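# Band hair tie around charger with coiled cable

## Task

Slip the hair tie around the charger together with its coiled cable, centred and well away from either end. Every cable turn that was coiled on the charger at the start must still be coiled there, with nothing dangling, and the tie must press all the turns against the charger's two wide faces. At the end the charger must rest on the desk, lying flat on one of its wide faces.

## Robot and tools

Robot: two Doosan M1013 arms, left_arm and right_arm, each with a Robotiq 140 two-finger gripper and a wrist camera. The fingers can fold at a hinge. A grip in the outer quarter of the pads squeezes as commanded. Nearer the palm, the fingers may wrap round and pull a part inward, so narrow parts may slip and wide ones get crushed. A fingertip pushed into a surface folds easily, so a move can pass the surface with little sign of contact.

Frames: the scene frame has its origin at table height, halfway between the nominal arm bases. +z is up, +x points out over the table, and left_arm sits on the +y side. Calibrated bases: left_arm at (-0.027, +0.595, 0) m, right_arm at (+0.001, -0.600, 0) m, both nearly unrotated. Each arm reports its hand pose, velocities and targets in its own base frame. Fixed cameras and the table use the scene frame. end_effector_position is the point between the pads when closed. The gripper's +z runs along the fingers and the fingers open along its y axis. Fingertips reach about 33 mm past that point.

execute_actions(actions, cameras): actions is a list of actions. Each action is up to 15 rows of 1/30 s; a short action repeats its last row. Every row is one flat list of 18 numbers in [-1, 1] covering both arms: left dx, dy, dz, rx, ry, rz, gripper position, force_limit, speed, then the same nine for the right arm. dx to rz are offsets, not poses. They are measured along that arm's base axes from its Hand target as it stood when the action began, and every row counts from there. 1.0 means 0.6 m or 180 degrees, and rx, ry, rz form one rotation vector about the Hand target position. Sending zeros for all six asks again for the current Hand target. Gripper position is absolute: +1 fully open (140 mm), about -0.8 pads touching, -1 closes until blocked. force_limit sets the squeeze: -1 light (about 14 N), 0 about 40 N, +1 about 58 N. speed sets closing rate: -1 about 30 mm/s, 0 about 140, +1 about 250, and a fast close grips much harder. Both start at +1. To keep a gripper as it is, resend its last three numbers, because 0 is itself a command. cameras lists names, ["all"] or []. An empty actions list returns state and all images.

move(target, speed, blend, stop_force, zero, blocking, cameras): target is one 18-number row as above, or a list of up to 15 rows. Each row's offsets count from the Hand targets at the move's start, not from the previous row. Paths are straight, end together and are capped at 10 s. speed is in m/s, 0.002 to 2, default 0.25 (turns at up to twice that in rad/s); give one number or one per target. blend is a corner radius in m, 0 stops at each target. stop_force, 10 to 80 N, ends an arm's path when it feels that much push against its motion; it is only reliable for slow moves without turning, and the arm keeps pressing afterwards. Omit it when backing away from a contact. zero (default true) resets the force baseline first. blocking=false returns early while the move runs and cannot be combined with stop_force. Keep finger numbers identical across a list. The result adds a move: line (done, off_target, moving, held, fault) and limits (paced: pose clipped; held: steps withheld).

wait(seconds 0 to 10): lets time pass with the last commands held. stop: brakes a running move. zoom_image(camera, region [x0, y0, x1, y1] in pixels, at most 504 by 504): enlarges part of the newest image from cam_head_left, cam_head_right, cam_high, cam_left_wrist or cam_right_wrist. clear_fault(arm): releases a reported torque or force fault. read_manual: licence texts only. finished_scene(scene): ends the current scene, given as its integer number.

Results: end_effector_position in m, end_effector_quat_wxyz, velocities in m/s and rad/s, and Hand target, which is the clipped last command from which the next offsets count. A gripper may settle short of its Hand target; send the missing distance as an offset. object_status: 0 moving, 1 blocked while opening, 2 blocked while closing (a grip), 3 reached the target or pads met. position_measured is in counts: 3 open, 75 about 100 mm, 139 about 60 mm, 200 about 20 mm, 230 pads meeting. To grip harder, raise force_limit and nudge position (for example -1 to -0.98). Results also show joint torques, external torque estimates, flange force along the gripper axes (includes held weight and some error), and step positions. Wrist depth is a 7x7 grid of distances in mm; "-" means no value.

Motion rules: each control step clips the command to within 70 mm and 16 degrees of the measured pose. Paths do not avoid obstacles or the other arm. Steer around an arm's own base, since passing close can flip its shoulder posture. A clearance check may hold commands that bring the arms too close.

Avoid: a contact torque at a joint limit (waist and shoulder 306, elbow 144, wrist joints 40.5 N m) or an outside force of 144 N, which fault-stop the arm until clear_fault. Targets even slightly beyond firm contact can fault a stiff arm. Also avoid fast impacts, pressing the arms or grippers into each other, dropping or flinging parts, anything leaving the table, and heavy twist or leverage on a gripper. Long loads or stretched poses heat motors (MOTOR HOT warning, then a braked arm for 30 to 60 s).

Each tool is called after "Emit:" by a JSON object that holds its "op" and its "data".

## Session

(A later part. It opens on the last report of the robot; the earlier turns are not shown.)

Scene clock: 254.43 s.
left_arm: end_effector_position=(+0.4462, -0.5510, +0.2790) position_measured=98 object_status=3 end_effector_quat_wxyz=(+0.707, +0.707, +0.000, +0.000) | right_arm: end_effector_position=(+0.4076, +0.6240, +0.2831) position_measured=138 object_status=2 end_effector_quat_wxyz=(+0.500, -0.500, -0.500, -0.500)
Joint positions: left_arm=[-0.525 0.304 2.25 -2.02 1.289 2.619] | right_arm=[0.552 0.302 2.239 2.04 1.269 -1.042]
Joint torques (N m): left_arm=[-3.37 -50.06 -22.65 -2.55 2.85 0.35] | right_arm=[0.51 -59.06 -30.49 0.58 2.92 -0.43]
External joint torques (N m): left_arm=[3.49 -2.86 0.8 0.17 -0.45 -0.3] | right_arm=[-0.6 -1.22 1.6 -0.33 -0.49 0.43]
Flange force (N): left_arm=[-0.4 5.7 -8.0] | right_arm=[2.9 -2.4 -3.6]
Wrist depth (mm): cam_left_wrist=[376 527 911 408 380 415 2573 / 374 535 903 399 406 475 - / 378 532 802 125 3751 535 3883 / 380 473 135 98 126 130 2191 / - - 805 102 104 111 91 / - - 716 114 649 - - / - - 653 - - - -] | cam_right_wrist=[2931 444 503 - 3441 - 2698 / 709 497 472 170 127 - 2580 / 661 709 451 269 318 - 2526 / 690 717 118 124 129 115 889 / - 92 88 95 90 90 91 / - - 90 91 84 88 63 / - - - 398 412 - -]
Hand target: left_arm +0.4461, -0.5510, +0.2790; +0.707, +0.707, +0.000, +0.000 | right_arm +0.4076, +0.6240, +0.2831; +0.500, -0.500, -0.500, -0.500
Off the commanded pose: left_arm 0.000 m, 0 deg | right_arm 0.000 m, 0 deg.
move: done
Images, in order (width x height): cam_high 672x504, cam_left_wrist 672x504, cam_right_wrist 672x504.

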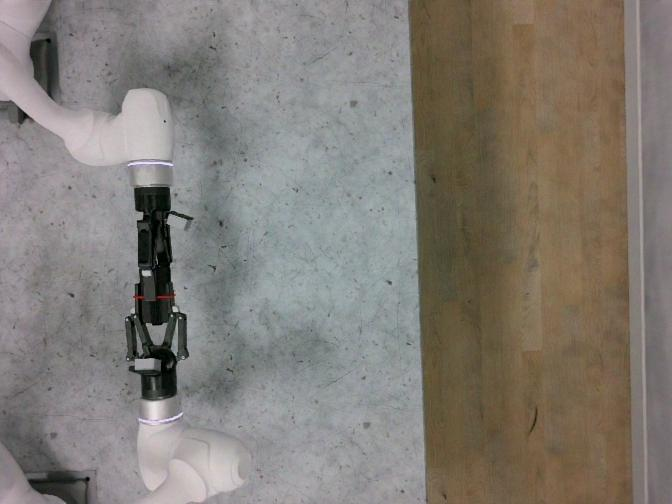

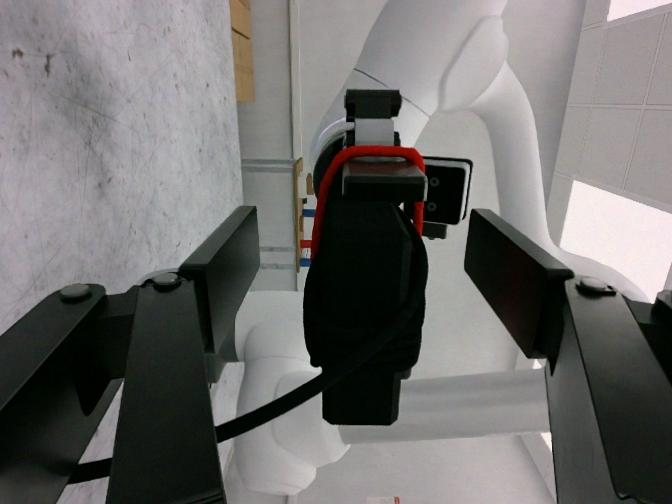

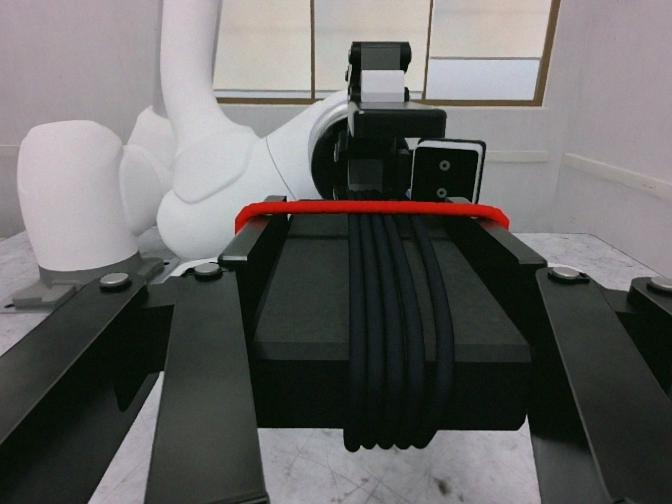

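Emit:
{"op": "move", "data": {"target": [[0,0,0,0,0,0,-1,0.5,-1,0,0,0,0,0,0,-1,-0.5,-1],[0,0,0,0,0,0,-1,0.5,-1,0,0,0,0,0,0,0.08,0,-1]], "cameras": ["cam_right_wrist","cam_high"]}}

Emit:
{"op": "zoom_image", "data": {"camera": "cam_high", "region": [100, 200, 240, 380]}}

Scene clock: 261.57 s.
left_arm: end_effector_position=(+0.4461, -0.5510, +0.2790) position_measured=183 object_status=2 end_effector_quat_wxyz=(+0.707, +0.707, +0.000, +0.000) | right_arm: end_effector_position=(+0.4076, +0.6240, +0.2830) position_measured=119 object_status=0 end_effector_quat_wxyz=(+0.500, -0.500, -0.500, -0.499)
Joint positions: left_arm=[-0.525 0.304 2.25 -2.02 1.289 2.619] | right_arm=[0.552 0.302 2.239 2.04 1.269 -1.042]
Joint torques (N m): left_arm=[-3.99 -49.59 -20.72 -2.03 2.66 0.33] | right_arm=[-0.14 -60.07 -31.74 1.14 3.15 -0.48]
External joint torques (N m): left_arm=[3.92 -3.23 -0.85 -0.34 -0.24 -0.28] | right_arm=[0.07 -0.16 2.8 -0.9 -0.72 0.48]
Flange force (N): left_arm=[1.9 6.6 -7.1] | right_arm=[1.2 -3.2 -3.6]
Wrist depth (mm): cam_left_wrist=[377 526 868 3117 384 405 - / 378 532 738 406 406 446 - / 379 578 885 124 153 524 2149 / 384 538 814 99 111 597 - / 364 - 94 104 102 93 613 / - - - - - - - / - - - - - - -] | cam_right_wrist=[- 462 478 - - - - / - 495 3391 255 - 4748 3768 / 665 717 450 174 183 2447 3957 / 702 730 117 126 126 125 913 / - 91 86 91 86 90 90 / - - 90 - 84 88 63 / - - 412 414 415 - -]
Hand target: left_arm +0.4461, -0.5510, +0.2790; +0.707, +0.707, +0.000, +0.000 | right_arm +0.4076, +0.6240, +0.2831; +0.500, -0.500, -0.500, -0.500
Off the commanded pose: left_arm 0.000 m, 0 deg | right_arm 0.000 m, 0 deg.
move: done
Images, in order (width x height): cam_high 672x504, cam_right_wrist 672x504.

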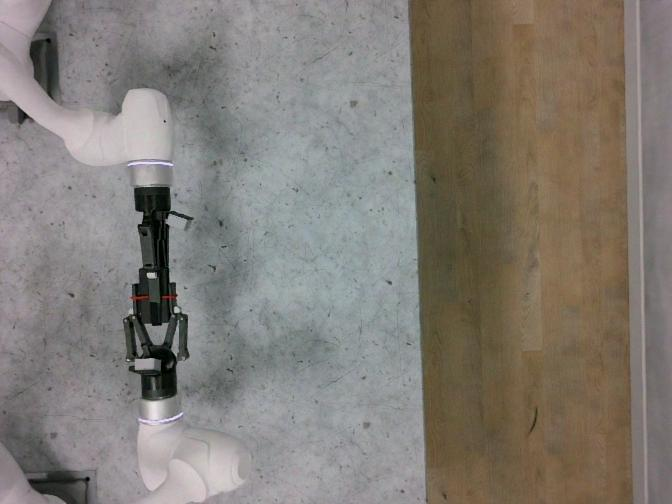

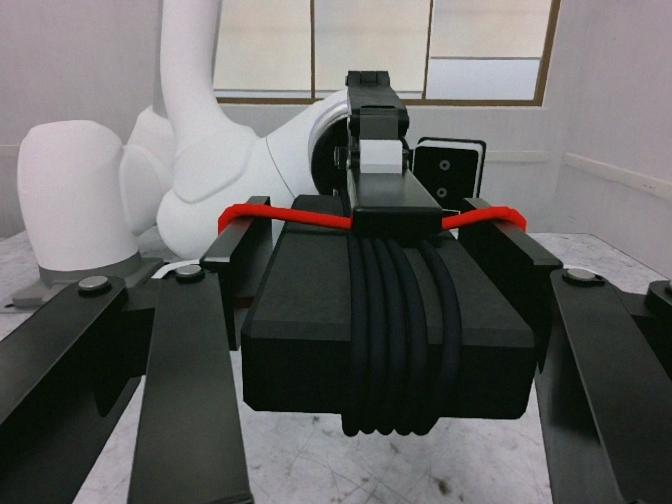

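Scaled by 2.800 from the camera's 672x504 image, which has a finer 960x720 frame.

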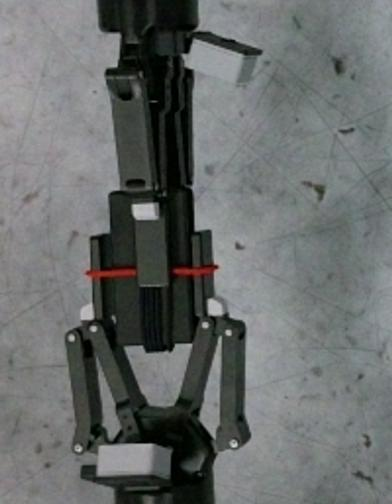

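Emit:
{"op": "move", "data": {"target": [0,0,0,0,0,0,-1,0.5,-1,0,-0.06,0,0,0,0,0.08,0,-1], "cameras": ["cam_right_wrist","cam_high"], "speed": 0.02}}

Emit:
{"op": "zoom_image", "data": {"camera": "cam_high", "region": [100, 200, 240, 380]}}

Scene clock: 267.53 s.
left_arm: end_effector_position=(+0.4461, -0.5510, +0.2790) position_measured=183 object_status=2 end_effector_quat_wxyz=(+0.707, +0.707, +0.000, +0.000) | right_arm: end_effector_position=(+0.4076, +0.5881, +0.2831) position_measured=119 object_status=3 end_effector_quat_wxyz=(+0.500, -0.500, -0.500, -0.500)
Joint positions: left_arm=[-0.525 0.304 2.25 -2.02 1.289 2.619] | right_arm=[0.488 0.278 2.276 1.986 1.307 -1.039]
Joint torques (N m): left_arm=[-0.34 -50.09 -19.51 -2.23 2.56 0.29] | right_arm=[-3.09 -57.65 -29.56 1.27 3.26 -0.48]
External joint torques (N m): left_arm=[0.4 -2.81 -2.16 -0.15 -0.14 -0.25] | right_arm=[3.24 0.02 1.08 -0.89 -0.82 0.48]
Flange force (N): left_arm=[1.1 6.4 0.0] | right_arm=[1.7 -3.8 4.4]
Wrist depth (mm): cam_left_wrist=[376 531 892 2912 413 2432 2635 / 376 533 882 424 438 502 3255 / 380 542 868 155 3458 542 - / 381 536 829 107 112 603 - / 363 - 94 - 107 93 642 / - - - - - - - / - - - - - - -] | cam_right_wrist=[- - 494 - - - - / - 799 503 344 3543 4024 - / 698 749 484 190 177 2826 - / 737 749 116 119 127 125 906 / - 91 113 112 113 112 90 / - - 511 514 509 - 63 / - - 414 416 414 - -]
Hand target: left_arm +0.4461, -0.5510, +0.2790; +0.707, +0.707, +0.000, +0.000 | right_arm +0.4076, +0.5880, +0.2831; +0.500, -0.500, -0.500, -0.500
Off the commanded pose: left_arm 0.000 m, 0 deg | right_arm 0.000 m, 0 deg.
move: done
Images, in order (width x height): cam_high 672x504, cam_right_wrist 672x504.

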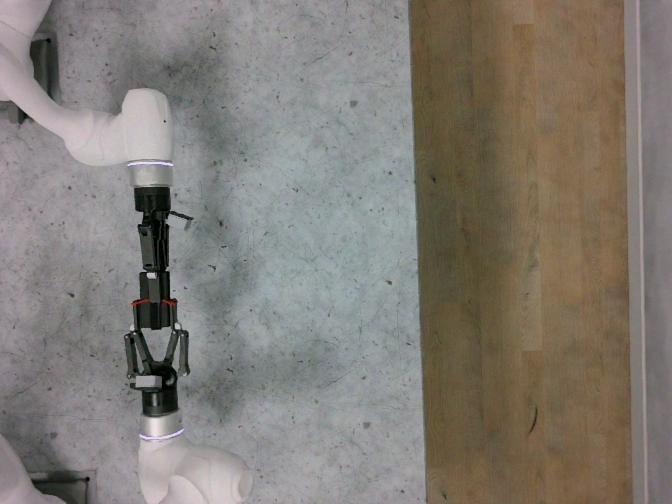

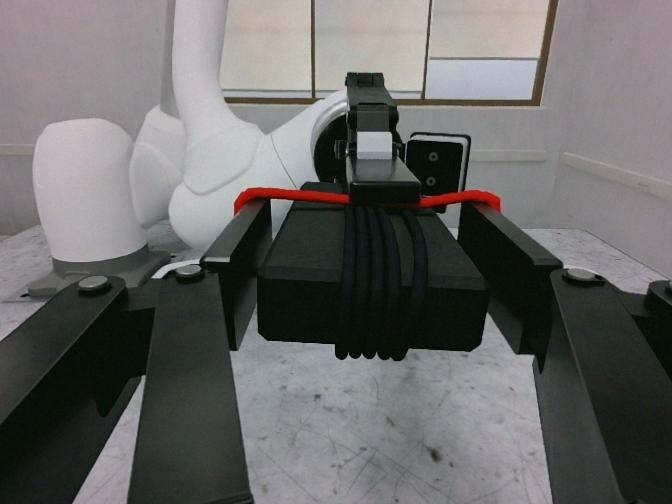

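Scaled by 2.800 from the camera's 672x504 image, which has a finer 960x720 frame.

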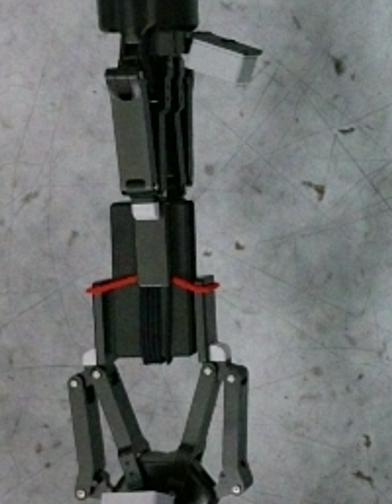

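Emit:
{"op": "move", "data": {"target": [[0,0,0,0,0,0,-1,0.5,-1,0,0,0,0,0,0,-1,-0.5,-1],[0,0,0,0,0,0,-0.05,-0.3,-1,0,0,0,0,0,0,-1,-0.5,-1],[0,-0.018,0,0,0,0,-0.05,-0.3,-1,0,0,0,0,0,0,-1,-0.5,-1],[0,-0.018,0,0,0,0,-1,0.8,-1,0,0,0,0,0,0,-1,-0.5,-1]], "cameras": ["cam_right_wrist","cam_high"], "speed": 0.05}}

Emit:
{"op": "zoom_image", "data": {"camera": "cam_high", "region": [100, 200, 240, 380]}}

Scene clock: 277.50 s.
left_arm: end_effector_position=(+0.4461, -0.5618, +0.2790) position_measured=185 object_status=0 end_effector_quat_wxyz=(+0.707, +0.707, +0.000, +0.000) | right_arm: end_effector_position=(+0.4076, +0.5880, +0.2830) position_measured=139 object_status=2 end_effector_quat_wxyz=(+0.500, -0.500, -0.500, -0.500)
Joint positions: left_arm=[-0.544 0.309 2.241 -2.036 1.278 2.621] | right_arm=[0.488 0.278 2.276 1.986 1.307 -1.039]
Joint torques (N m): left_arm=[-6.33 -48.07 -20.39 -1.33 1.7 0.29] | right_arm=[1.46 -58.13 -33.76 1.88 3.72 -0.53]
External joint torques (N m): left_arm=[6.41 -5.64 -1.75 -1.11 0.73 -0.24] | right_arm=[-1.46 0.43 5.22 -1.47 -1.28 0.53]
Flange force (N): left_arm=[2.9 9.6 -11.6] | right_arm=[-0.2 -4.7 -8.4]
Wrist depth (mm): cam_left_wrist=[379 527 926 429 405 - - / 376 531 802 378 428 487 - / 381 536 820 146 - 545 - / 383 542 832 97 98 575 - / 366 - 94 101 101 - 623 / - - - - - - - / - - - 3628 - - -] | cam_right_wrist=[- - 508 - - - 2729 / - 682 508 337 395 - 2860 / 682 740 470 194 162 2698 2698 / 805 749 112 119 121 119 857 / - 90 109 112 112 90 91 / - - 508 513 513 - 63 / - - - 413 415 - -]
Hand target: left_arm +0.4461, -0.5618, +0.2790; +0.707, +0.707, +0.000, +0.000 | right_arm +0.4076, +0.5880, +0.2831; +0.500, -0.500, -0.500, -0.500
Off the commanded pose: left_arm 0.000 m, 0 deg | right_arm 0.000 m, 0 deg.
move: done
Images, in order (width x height): cam_high 672x504, cam_right_wrist 672x504.

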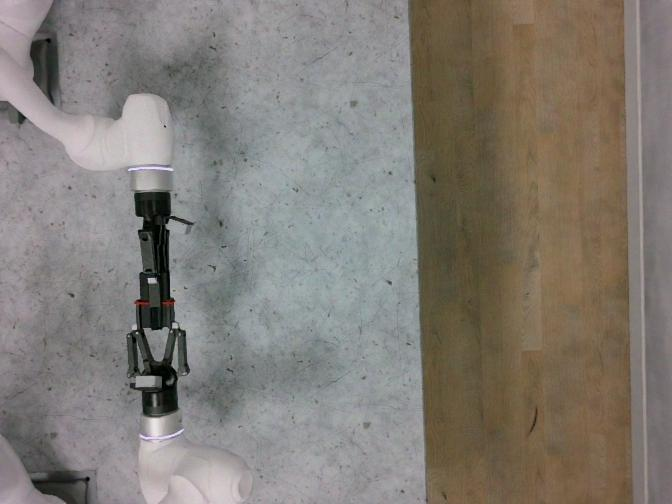

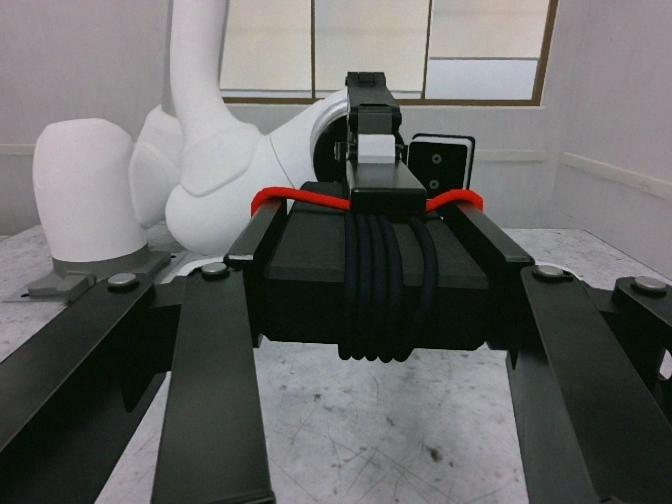

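Scaled by 2.800 from the camera's 672x504 image, which has a finer 960x720 frame.

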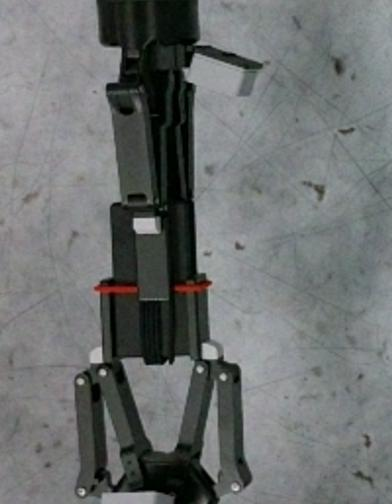

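Emit:
{"op": "move", "data": {"target": [[0,0,0,0,0,0,-1,0.8,-1,0,0,0,0,0,0,0.0,0,-1],[0,0,0,0,0,0,-1,0.8,-1,0,-0.035,0,0,0,0,0.0,0,-1]], "cameras": ["cam_right_wrist","cam_high"], "speed": 0.02}}

Emit:
{"op": "zoom_image", "data": {"camera": "cam_high", "region": [100, 200, 240, 380]}}

Scene clock: 283.17 s.
left_arm: end_effector_position=(+0.4461, -0.5618, +0.2789) position_measured=185 object_status=2 end_effector_quat_wxyz=(+0.707, +0.707, +0.000, +0.000) | right_arm: end_effector_position=(+0.4076, +0.5671, +0.2831) position_measured=129 object_status=3 end_effector_quat_wxyz=(+0.500, -0.500, -0.500, -0.500)
Joint positions: left_arm=[-0.544 0.309 2.241 -2.036 1.278 2.621] | right_arm=[0.449 0.265 2.296 1.952 1.33 -1.036]
Joint torques (N m): left_arm=[-3.03 -53.21 -23.69 -3.11 3.89 0.28] | right_arm=[0.58 -52.85 -28.07 0.43 1.93 -0.44]
External joint torques (N m): left_arm=[3.03 -0.4 1.91 0.71 -1.47 -0.24] | right_arm=[-0.63 -3 -0.08 0.08 0.5 0.44]
Flange force (N): left_arm=[0.2 2.1 -6.6] | right_arm=[5.9 -2.0 -3.4]
Wrist depth (mm): cam_left_wrist=[378 528 907 2802 425 432 - / 374 535 885 227 451 3162 2732 / 378 540 922 156 - 570 2170 / 383 535 823 98 99 616 2236 / 361 - 94 101 101 - 636 / - - - - - - - / - - - - - - -] | cam_right_wrist=[- - 504 - - 3083 - / - 807 509 359 - 3829 - / 722 756 495 216 193 - 2447 / 797 771 119 133 134 117 913 / - 91 109 599 592 110 91 / - - 511 508 507 - 63 / - - 411 412 414 - -]
Hand target: left_arm +0.4461, -0.5618, +0.2790; +0.707, +0.707, +0.000, +0.000 | right_arm +0.4076, +0.5670, +0.2831; +0.500, -0.500, -0.500, -0.500
Off the commanded pose: left_arm 0.000 m, 0 deg | right_arm 0.000 m, 0 deg.
move: done
Images, in order (width x height): cam_high 672x504, cam_right_wrist 672x504.

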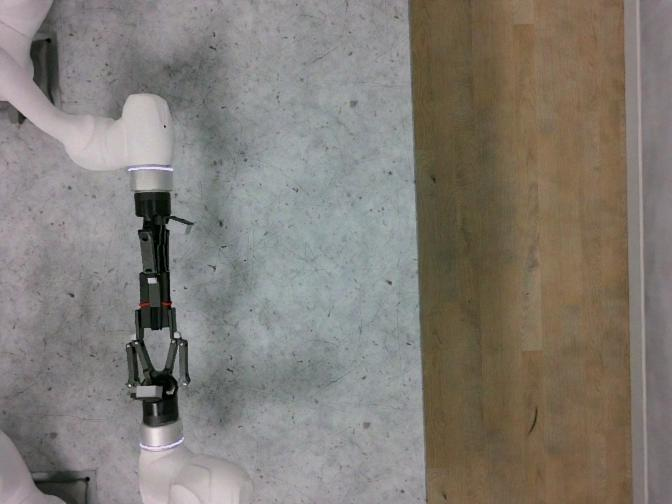

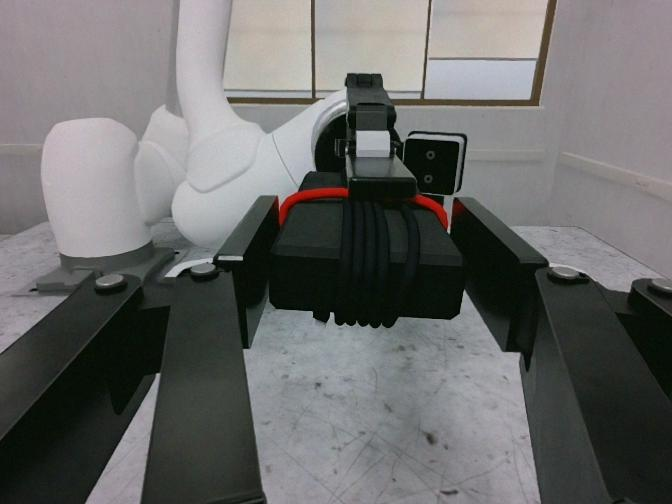

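Scaled by 2.800 from the camera's 672x504 image, which has a finer 960x720 frame.

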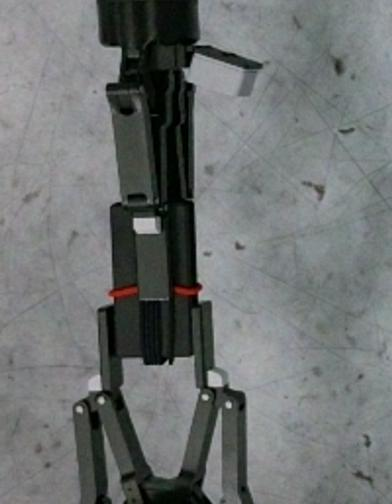

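Emit:
{"op": "move", "data": {"target": [[0,0,0,0,0,0,-1,0.8,-1,0,-0.2,0,0,0,0,0.0,0,-1],[0,0,0,0,0,0,-1,0.8,-1,0,-0.2,0.27,-0.5,0,0,0.3,0,0],[0,0,0,0,0,0,-1,0.8,-1,0,0.0165,0.18,-0.5,0,0,0.3,0,0]], "cameras": ["cam_right_wrist","cam_left_wrist"], "speed": 0.2}}

Scene clock: 295.33 s.
left_arm: end_effector_position=(+0.4461, -0.5618, +0.2790) position_measured=185 object_status=2 end_effector_quat_wxyz=(+0.707, +0.707, +0.000, +0.000) | right_arm: end_effector_position=(+0.4076, +0.5769, +0.3911) position_measured=91 object_status=3 end_effector_quat_wxyz=(+0.000, +0.707, +0.707, -0.001)
Joint positions: left_arm=[-0.544 0.309 2.241 -2.036 1.278 2.621] | right_arm=[0.907 0.241 1.386 0 1.516 0.907]
Joint torques (N m): left_arm=[-3.04 -53.36 -23.61 -3.13 3.8 0.33] | right_arm=[1.22 -63.8 -42.23 4.16 -0.5 -0.53]
External joint torques (N m): left_arm=[3.1 -0.34 1.59 0.71 -1.37 -0.28] | right_arm=[-1.2 -4.58 -0.69 0.28 0.47 0.53]
Flange force (N): left_arm=[0.9 2.2 -6.5] | right_arm=[-5.4 -2.6 -2.4]
Wrist depth (mm): cam_left_wrist=[375 524 2487 2837 - - 3117 / 375 531 900 3255 3405 2912 175 / 381 531 915 155 2667 3255 2766 / 384 535 805 98 99 2874 - / 362 - 94 102 101 - - / - - - - - - - / - - - - - - -] | cam_right_wrist=[484 484 481 207 473 483 478 / 513 508 509 219 496 506 507 / 543 543 538 238 532 540 537 / 579 568 154 579 571 127 563 / - - 613 617 613 118 79 / - - 661 658 654 654 - / - - 715 711 700 - -]
Hand target: left_arm +0.4461, -0.5618, +0.2790; +0.707, +0.707, +0.000, +0.000 | right_arm +0.4076, +0.5769, +0.3911; +0.000, +0.707, +0.707, -0.001
Off the commanded pose: left_arm 0.000 m, 0 deg | right_arm 0.000 m, 0 deg.
move: done
Images, in order (width x height): cam_left_wrist 672x504, cam_right_wrist 672x504.

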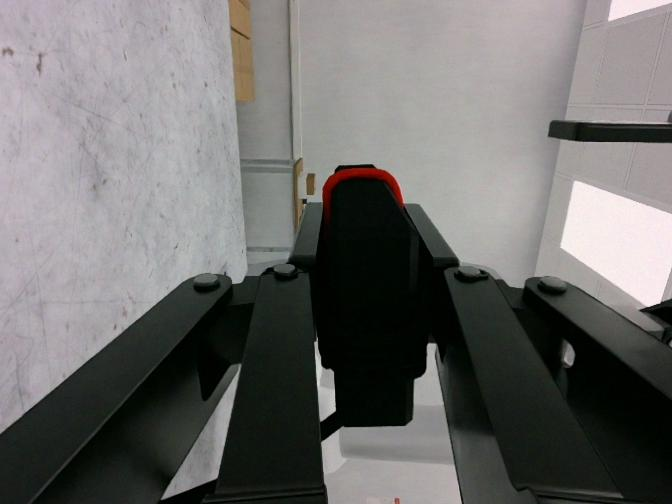

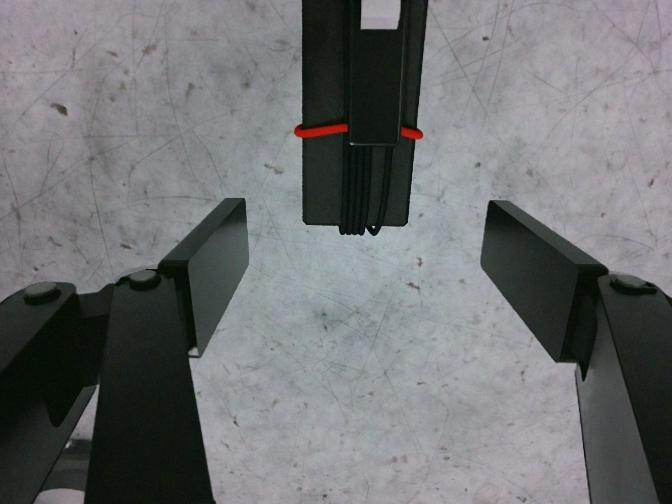

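Emit:
{"op": "move", "data": {"target": [[0,0,0,0,0,0,-1,0.8,-1,0,0,-0.148,0,0,0,0.3,0,0],[0,0,0,0,0,0,-1,0.8,-1,0,0,-0.148,0,0,0,-1,0,-1]], "cameras": ["cam_right_wrist","cam_left_wrist"], "speed": 0.07}}

Scene clock: 305.87 s.
left_arm: end_effector_position=(+0.4461, -0.5618, +0.2790) position_measured=185 object_status=2 end_effector_quat_wxyz=(+0.707, +0.707, +0.000, +0.000) | right_arm: end_effector_position=(+0.4076, +0.5769, +0.3022) position_measured=141 object_status=0 end_effector_quat_wxyz=(+0.000, +0.707, +0.707, -0.001)
Joint positions: left_arm=[-0.544 0.309 2.241 -2.036 1.278 2.621] | right_arm=[0.907 0.26 1.522 0 1.361 0.907]
Joint torques (N m): left_arm=[-5.13 -56.52 -25.83 -3.39 5.7 0.28] | right_arm=[0.19 -62.05 -40.43 3.86 -1.5 -0.4]
External joint torques (N m): left_arm=[5.06 2.87 3.96 0.98 -3.27 -0.23] | right_arm=[-0.14 -7.12 -1.56 0.48 1.46 0.4]
Flange force (N): left_arm=[2.2 -2.5 -8.7] | right_arm=[-5.8 -4.6 -7.1]
Wrist depth (mm): cam_left_wrist=[373 528 882 - - - - / 378 533 829 3032 - 166 163 / 378 532 926 155 171 174 175 / 380 538 832 98 101 - 190 / 363 - 94 101 101 - 206 / - - - - - - - / - - - - - - -] | cam_right_wrist=[400 400 398 130 122 394 396 / 423 422 421 134 137 419 416 / 450 445 448 147 147 445 440 / 478 469 121 156 157 459 467 / - 93 83 509 508 90 91 / - - 553 547 543 - 63 / - - - 591 589 - -]
Hand target: left_arm +0.4461, -0.5618, +0.2790; +0.707, +0.707, +0.000, +0.000 | right_arm +0.4076, +0.5769, +0.3023; +0.000, +0.707, +0.707, -0.001
Off the commanded pose: left_arm 0.000 m, 0 deg | right_arm 0.000 m, 0 deg.
move: done
Images, in order (width x height): cam_left_wrist 672x504, cam_right_wrist 672x504.

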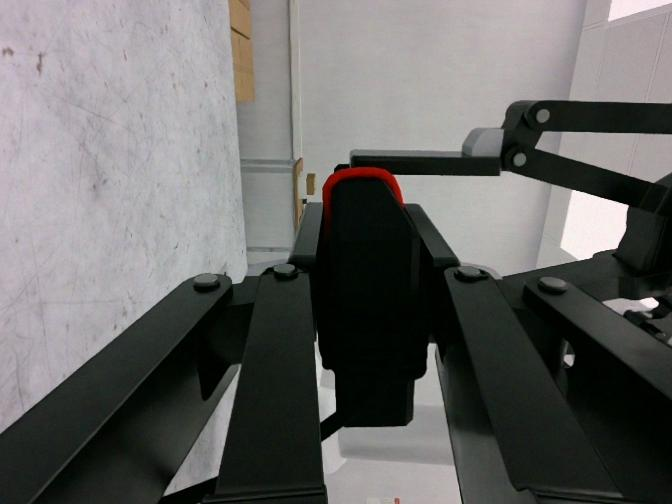

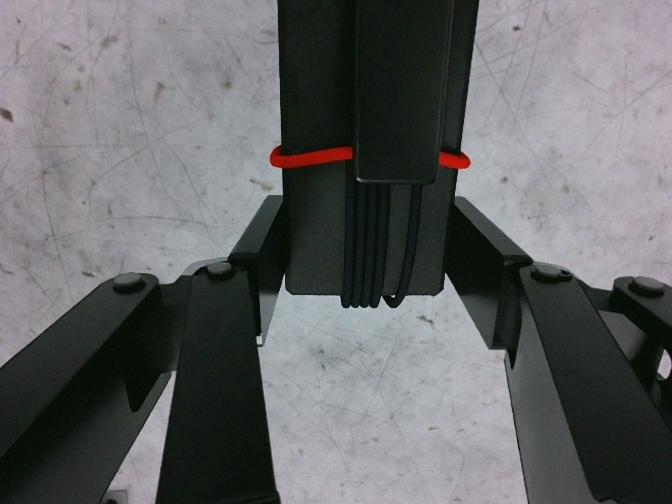

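Release left and retreat.

Emit:
{"op": "move", "data": {"target": [[0,0,0,0,0,0,0,-0.5,-1,0,0,0,0,0,0,-1,0,-1],[0,0.25,0,0,0,0,0,-0.5,-1,0,0,0,0,0,0,-1,0,-1]], "cameras": ["cam_right_wrist","cam_left_wrist"], "speed": 0.08}}

Emit:
{"op": "zoom_image", "data": {"camera": "cam_right_wrist", "region": [200, 0, 520, 330]}}

Emit:
{"op": "zoom_image", "data": {"camera": "cam_left_wrist", "region": [230, 100, 480, 320]}}

Scene clock: 312.93 s.
left_arm: end_effector_position=(+0.4461, -0.4119, +0.2790) position_measured=129 object_status=3 end_effector_quat_wxyz=(+0.707, +0.707, +0.000, +0.000) | right_arm: end_effector_position=(+0.4076, +0.5769, +0.3023) position_measured=141 object_status=2 end_effector_quat_wxyz=(+0.000, +0.707, +0.707, -0.001)
Joint positions: left_arm=[-0.252 0.253 2.329 -1.786 1.438 2.597] | right_arm=[0.907 0.26 1.522 0 1.361 0.907]
Joint torques (N m): left_arm=[-3.15 -43.68 -20 -2.24 2.8 0.37] | right_arm=[0.5 -67.81 -43.6 4.09 -0.62 -0.43]
External joint torques (N m): left_arm=[2.99 -1.9 0.65 0.34 -0.41 -0.32] | right_arm=[-0.55 -1.09 1.69 0.23 0.58 0.43]
Flange force (N): left_arm=[-1.4 4.3 -7.2] | right_arm=[-4.1 -2.7 1.0]
Wrist depth (mm): cam_left_wrist=[- 533 1001 3032 - - 2354 / 378 532 907 2991 310 3405 - / 379 503 915 240 - 318 299 / 380 501 133 942 161 336 618 / - - 892 938 - 84 - / - - - 826 829 - - / - - - - - - -] | cam_right_wrist=[400 400 398 131 132 398 395 / 424 424 422 137 141 421 419 / 448 448 445 147 149 447 443 / 475 473 121 155 157 458 464 / - 93 83 511 502 90 91 / - - 546 543 540 - 63 / - - - 589 583 - -]
Hand target: left_arm +0.4461, -0.4118, +0.2790; +0.707, +0.707, +0.000, +0.000 | right_arm +0.4076, +0.5769, +0.3023; +0.000, +0.707, +0.707, -0.001
Off the commanded pose: left_arm 0.000 m, 0 deg | right_arm 0.000 m, 0 deg.
move: done
Images, in order (width x height): cam_left_wrist 672x504, cam_right_wrist 672x504.

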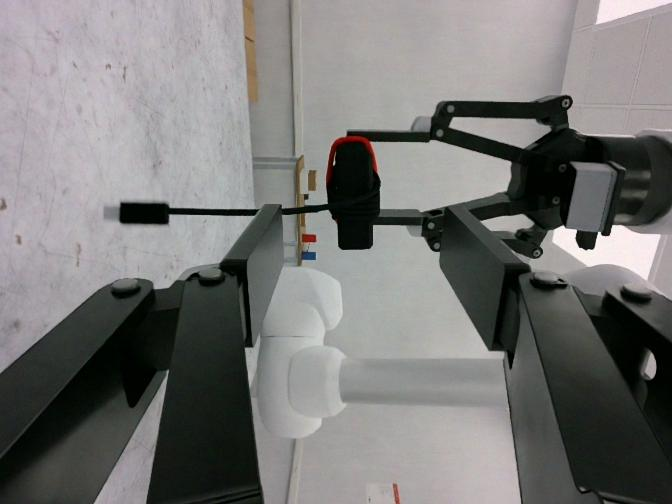

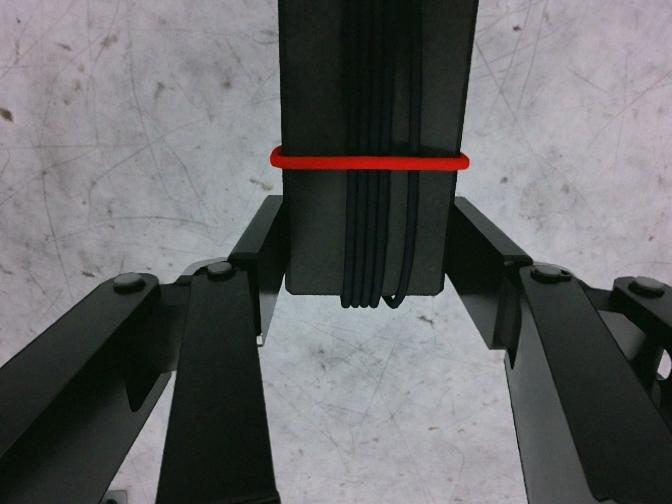

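Scaled by 1.527 from the camera's 672x504 image, which has a finer 960x720 frame.

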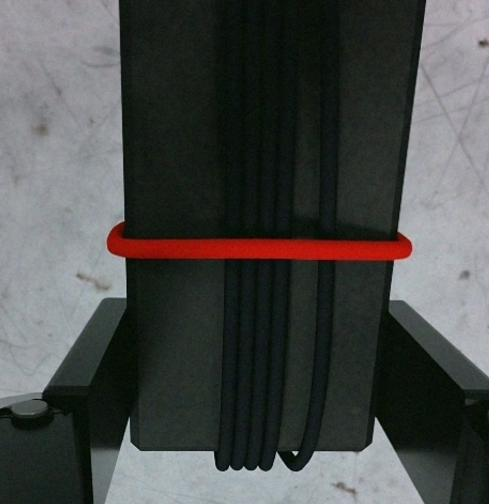

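Scaled by 2.016 from the camera's 672x504 image, which has a finer 960x720 frame.

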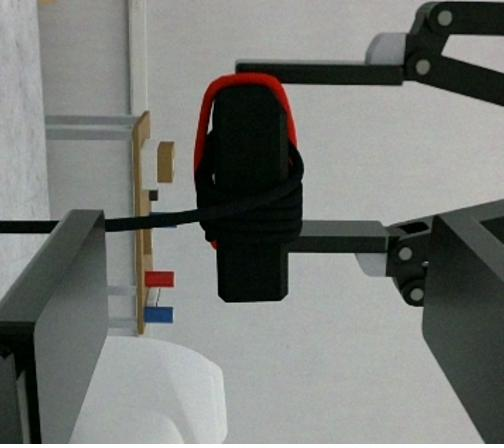

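Emit:
{"op": "move", "data": {"target": [0,0.15,0,0,0,0,0,-0.5,-1,0,0,-0.37,0,0,0,-1,0,-1], "speed": 0.15}}

Emit:
{"op": "move", "data": {"target": [0,0,0,0,0,0,0,-0.5,-1,0,0,-0.1,0,0,0,-1,0,-1], "speed": 0.012, "stop_force": 10}}

Emit:
{"op": "move", "data": {"target": [[0,0,0,0,0,0,0,-0.5,-1,0,0,0,0,0,0,0.3,-1,-1],[0,0,0,0,0,0,0,-0.5,-1,0,0,0.25,0,0,0,0.3,-1,-1]], "cameras": ["cam_right_wrist","cam_left_wrist"], "speed": 0.1}}

Emit:
{"op": "zoom_image", "data": {"camera": "cam_left_wrist", "region": [0, 80, 240, 260]}}

Emit:
{"op": "zoom_image", "data": {"camera": "cam_right_wrist", "region": [220, 0, 500, 260]}}

Scene clock: 321.93 s.
left_arm: end_effector_position=(+0.4461, -0.3218, +0.2790) position_measured=129 object_status=3 end_effector_quat_wxyz=(+0.707, +0.707, +0.000, +0.000) | right_arm: end_effector_position=(+0.4076, +0.5769, +0.0803) position_measured=141 object_status=2 end_effector_quat_wxyz=(+0.000, +0.707, +0.707, -0.001)
Joint positions: left_arm=[-0.053 0.244 2.342 -1.616 1.542 2.588] | right_arm=[0.907 0.4 1.761 0 0.982 0.907]
Joint torques (N m): left_arm=[-3.5 -41.58 -19.01 -1.81 2.82 0.33] | right_arm=[0.26 -76.04 -37.08 3.4 -0.55 -0.45]
External joint torques (N m): left_arm=[3.42 -2.46 0.14 0.24 -0.45 -0.29] | right_arm=[-0.09 -1.27 1.29 0.3 0.51 0.45]
Flange force (N): left_arm=[-2.6 5.4 -7.5] | right_arm=[-3.0 -2.7 -1.0]
Wrist depth (mm): cam_left_wrist=[374 533 903 - - - - / 379 533 740 398 378 361 - / 345 420 437 402 371 357 3208 / 381 510 133 975 161 345 3032 / - - 950 954 871 84 - / - - 3689 903 - - - / - - - 3883 - - -] | cam_right_wrist=[195 194 194 131 133 194 193 / 205 206 203 136 141 204 204 / 218 218 217 145 149 216 216 / 233 229 121 156 157 224 227 / - 93 83 247 246 90 91 / - - 265 266 264 - 63 / - - - 285 286 - -]
Hand target: left_arm +0.4461, -0.3218, +0.2790; +0.707, +0.707, +0.000, +0.000 | right_arm +0.4076, +0.5769, +0.0803; +0.000, +0.707, +0.707, -0.001
Off the commanded pose: left_arm 0.000 m, 0 deg | right_arm 0.000 m, 0 deg.
move: done

Scene clock: 325.77 s.
left_arm: end_effector_position=(+0.4461, -0.3218, +0.2790) position_measured=129 object_status=3 end_effector_quat_wxyz=(+0.707, +0.707, +0.000, +0.000) | right_arm: end_effector_position=(+0.4077, +0.5770, +0.0416) position_measured=141 object_status=2 end_effector_quat_wxyz=(+0.000, +0.707, +0.707, +0.000)
Joint positions: left_arm=[-0.053 0.245 2.342 -1.616 1.542 2.588] | right_arm=[0.907 0.437 1.788 0 0.918 0.907]
Joint torques (N m): left_arm=[-2.94 -42.56 -19.06 -1.87 2.86 0.39] | right_arm=[0.44 -67.78 -29.27 3.11 -0.37 -0.42]
External joint torques (N m): left_arm=[2.95 -1.55 0.21 0.3 -0.49 -0.34] | right_arm=[-0.45 -11.32 -4.92 0.42 0.32 0.42]
Flange force (N): left_arm=[-1.6 3.7 -6.6] | right_arm=[-3.6 -2.5 -15.1]
Wrist depth (mm): cam_left_wrist=[375 527 975 2544 3032 - 2544 / 376 466 748 380 374 365 - / 349 504 418 383 360 369 - / 381 506 133 - 162 629 - / - - 954 926 330 84 - / - - - 966 - - - / - - - 3353 - - -] | cam_right_wrist=[159 159 159 130 132 158 158 / 168 168 168 135 140 167 167 / 178 178 178 146 148 176 177 / 189 189 122 157 158 184 185 / - 93 89 202 202 90 91 / - - 217 216 215 - 63 / - - - 233 233 - -]
Hand target: left_arm +0.4461, -0.3218, +0.2790; +0.707, +0.707, +0.000, +0.000 | right_arm +0.4077, +0.5770, +0.0417; +0.000, +0.707, +0.707, +0.000 (not the last commanded pose)
Off the commanded pose: left_arm 0.000 m, 0 deg | right_arm 0.021 m, 0 deg.
move: contact (right_arm)

Scene clock: 328.97 s.
left_arm: end_effector_position=(+0.4461, -0.3218, +0.2790) position_measured=129 object_status=3 end_effector_quat_wxyz=(+0.707, +0.707, +0.000, +0.000) | right_arm: end_effector_position=(+0.4077, +0.5770, +0.1916) position_measured=91 object_status=3 end_effector_quat_wxyz=(+0.000, +0.707, +0.707, +0.000)
Joint positions: left_arm=[-0.053 0.245 2.342 -1.616 1.542 2.588] | right_arm=[0.907 0.314 1.658 0 1.171 0.907]
Joint torques (N m): left_arm=[-2.89 -42.16 -18.99 -1.76 2.83 0.39] | right_arm=[0.28 -68.56 -39.28 3.75 -0.65 -0.46]
External joint torques (N m): left_arm=[2.86 -1.88 0.2 0.19 -0.46 -0.34] | right_arm=[-0.32 -3.04 -0.05 0.31 0.61 0.46]
Flange force (N): left_arm=[-2.0 4.4 -6.2] | right_arm=[-3.2 -2.5 -3.0]
Wrist depth (mm): cam_left_wrist=[376 529 900 3074 2354 - - / 376 533 882 397 378 371 2305 / 347 582 922 3117 400 376 356 / 381 503 133 922 143 360 337 / - - 950 971 907 85 - / - - - 911 - - - / - - - - - - -] | cam_right_wrist=[298 298 297 271 293 295 296 / 314 314 314 284 312 311 310 / 332 332 332 304 330 328 331 / 356 348 155 353 353 127 347 / - - 377 376 376 118 79 / - - 407 406 403 398 - / - - 436 436 437 435 -]
Hand target: left_arm +0.4461, -0.3218, +0.2790; +0.707, +0.707, +0.000, +0.000 | right_arm +0.4077, +0.5770, +0.1917; +0.000, +0.707, +0.707, +0.000
Off the commanded pose: left_arm 0.000 m, 0 deg | right_arm 0.000 m, 0 deg.
move: done
Images, in order (width x height): cam_left_wrist 672x504, cam_right_wrist 672x504.

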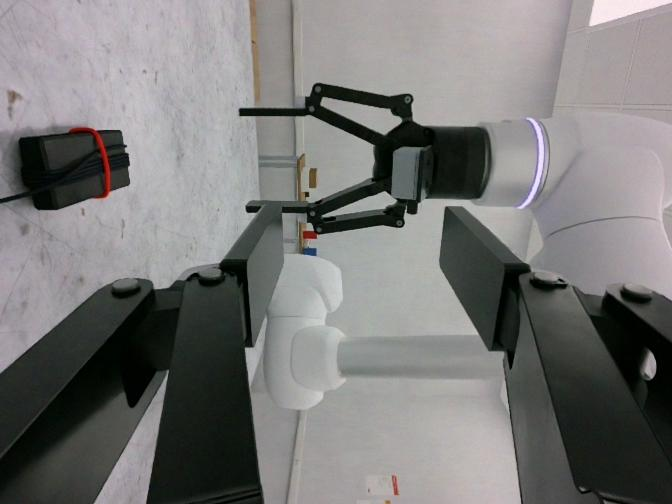

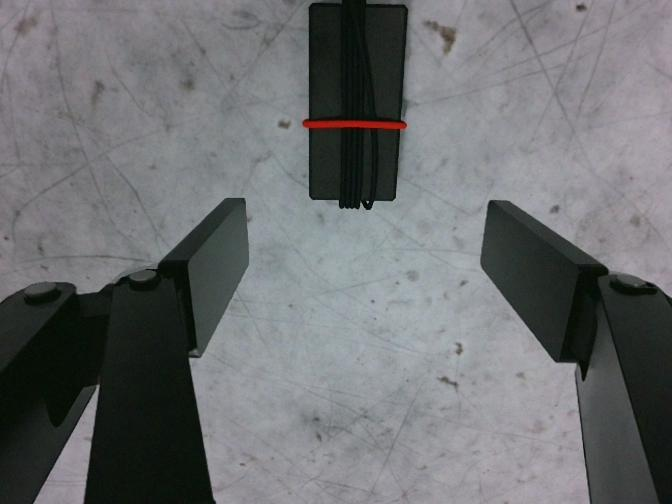

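Scaled by 2.100 from the camera's 672x504 image, which has a finer 960x720 frame.

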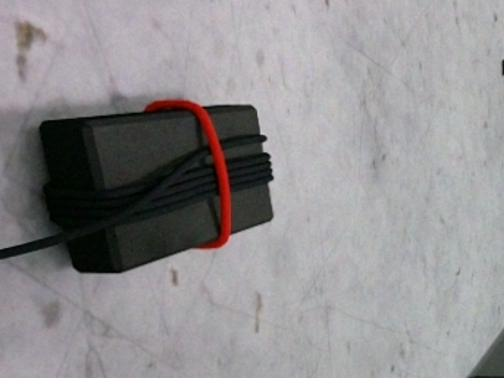

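Scaled by 1.800 from the camera's 672x504 image, which has a finer 960x720 frame.

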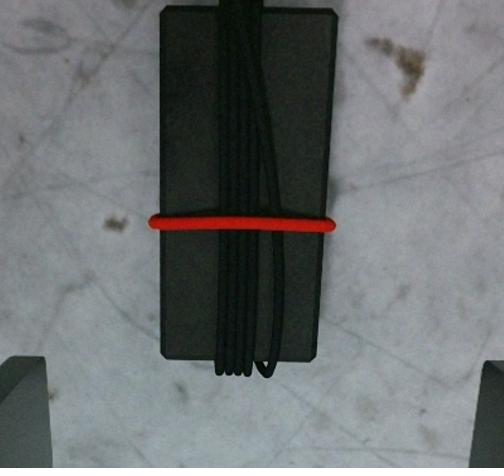

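Emit:
{"op": "finished_scene", "data": {"scene": 2}}

The scene is finished: the task was done.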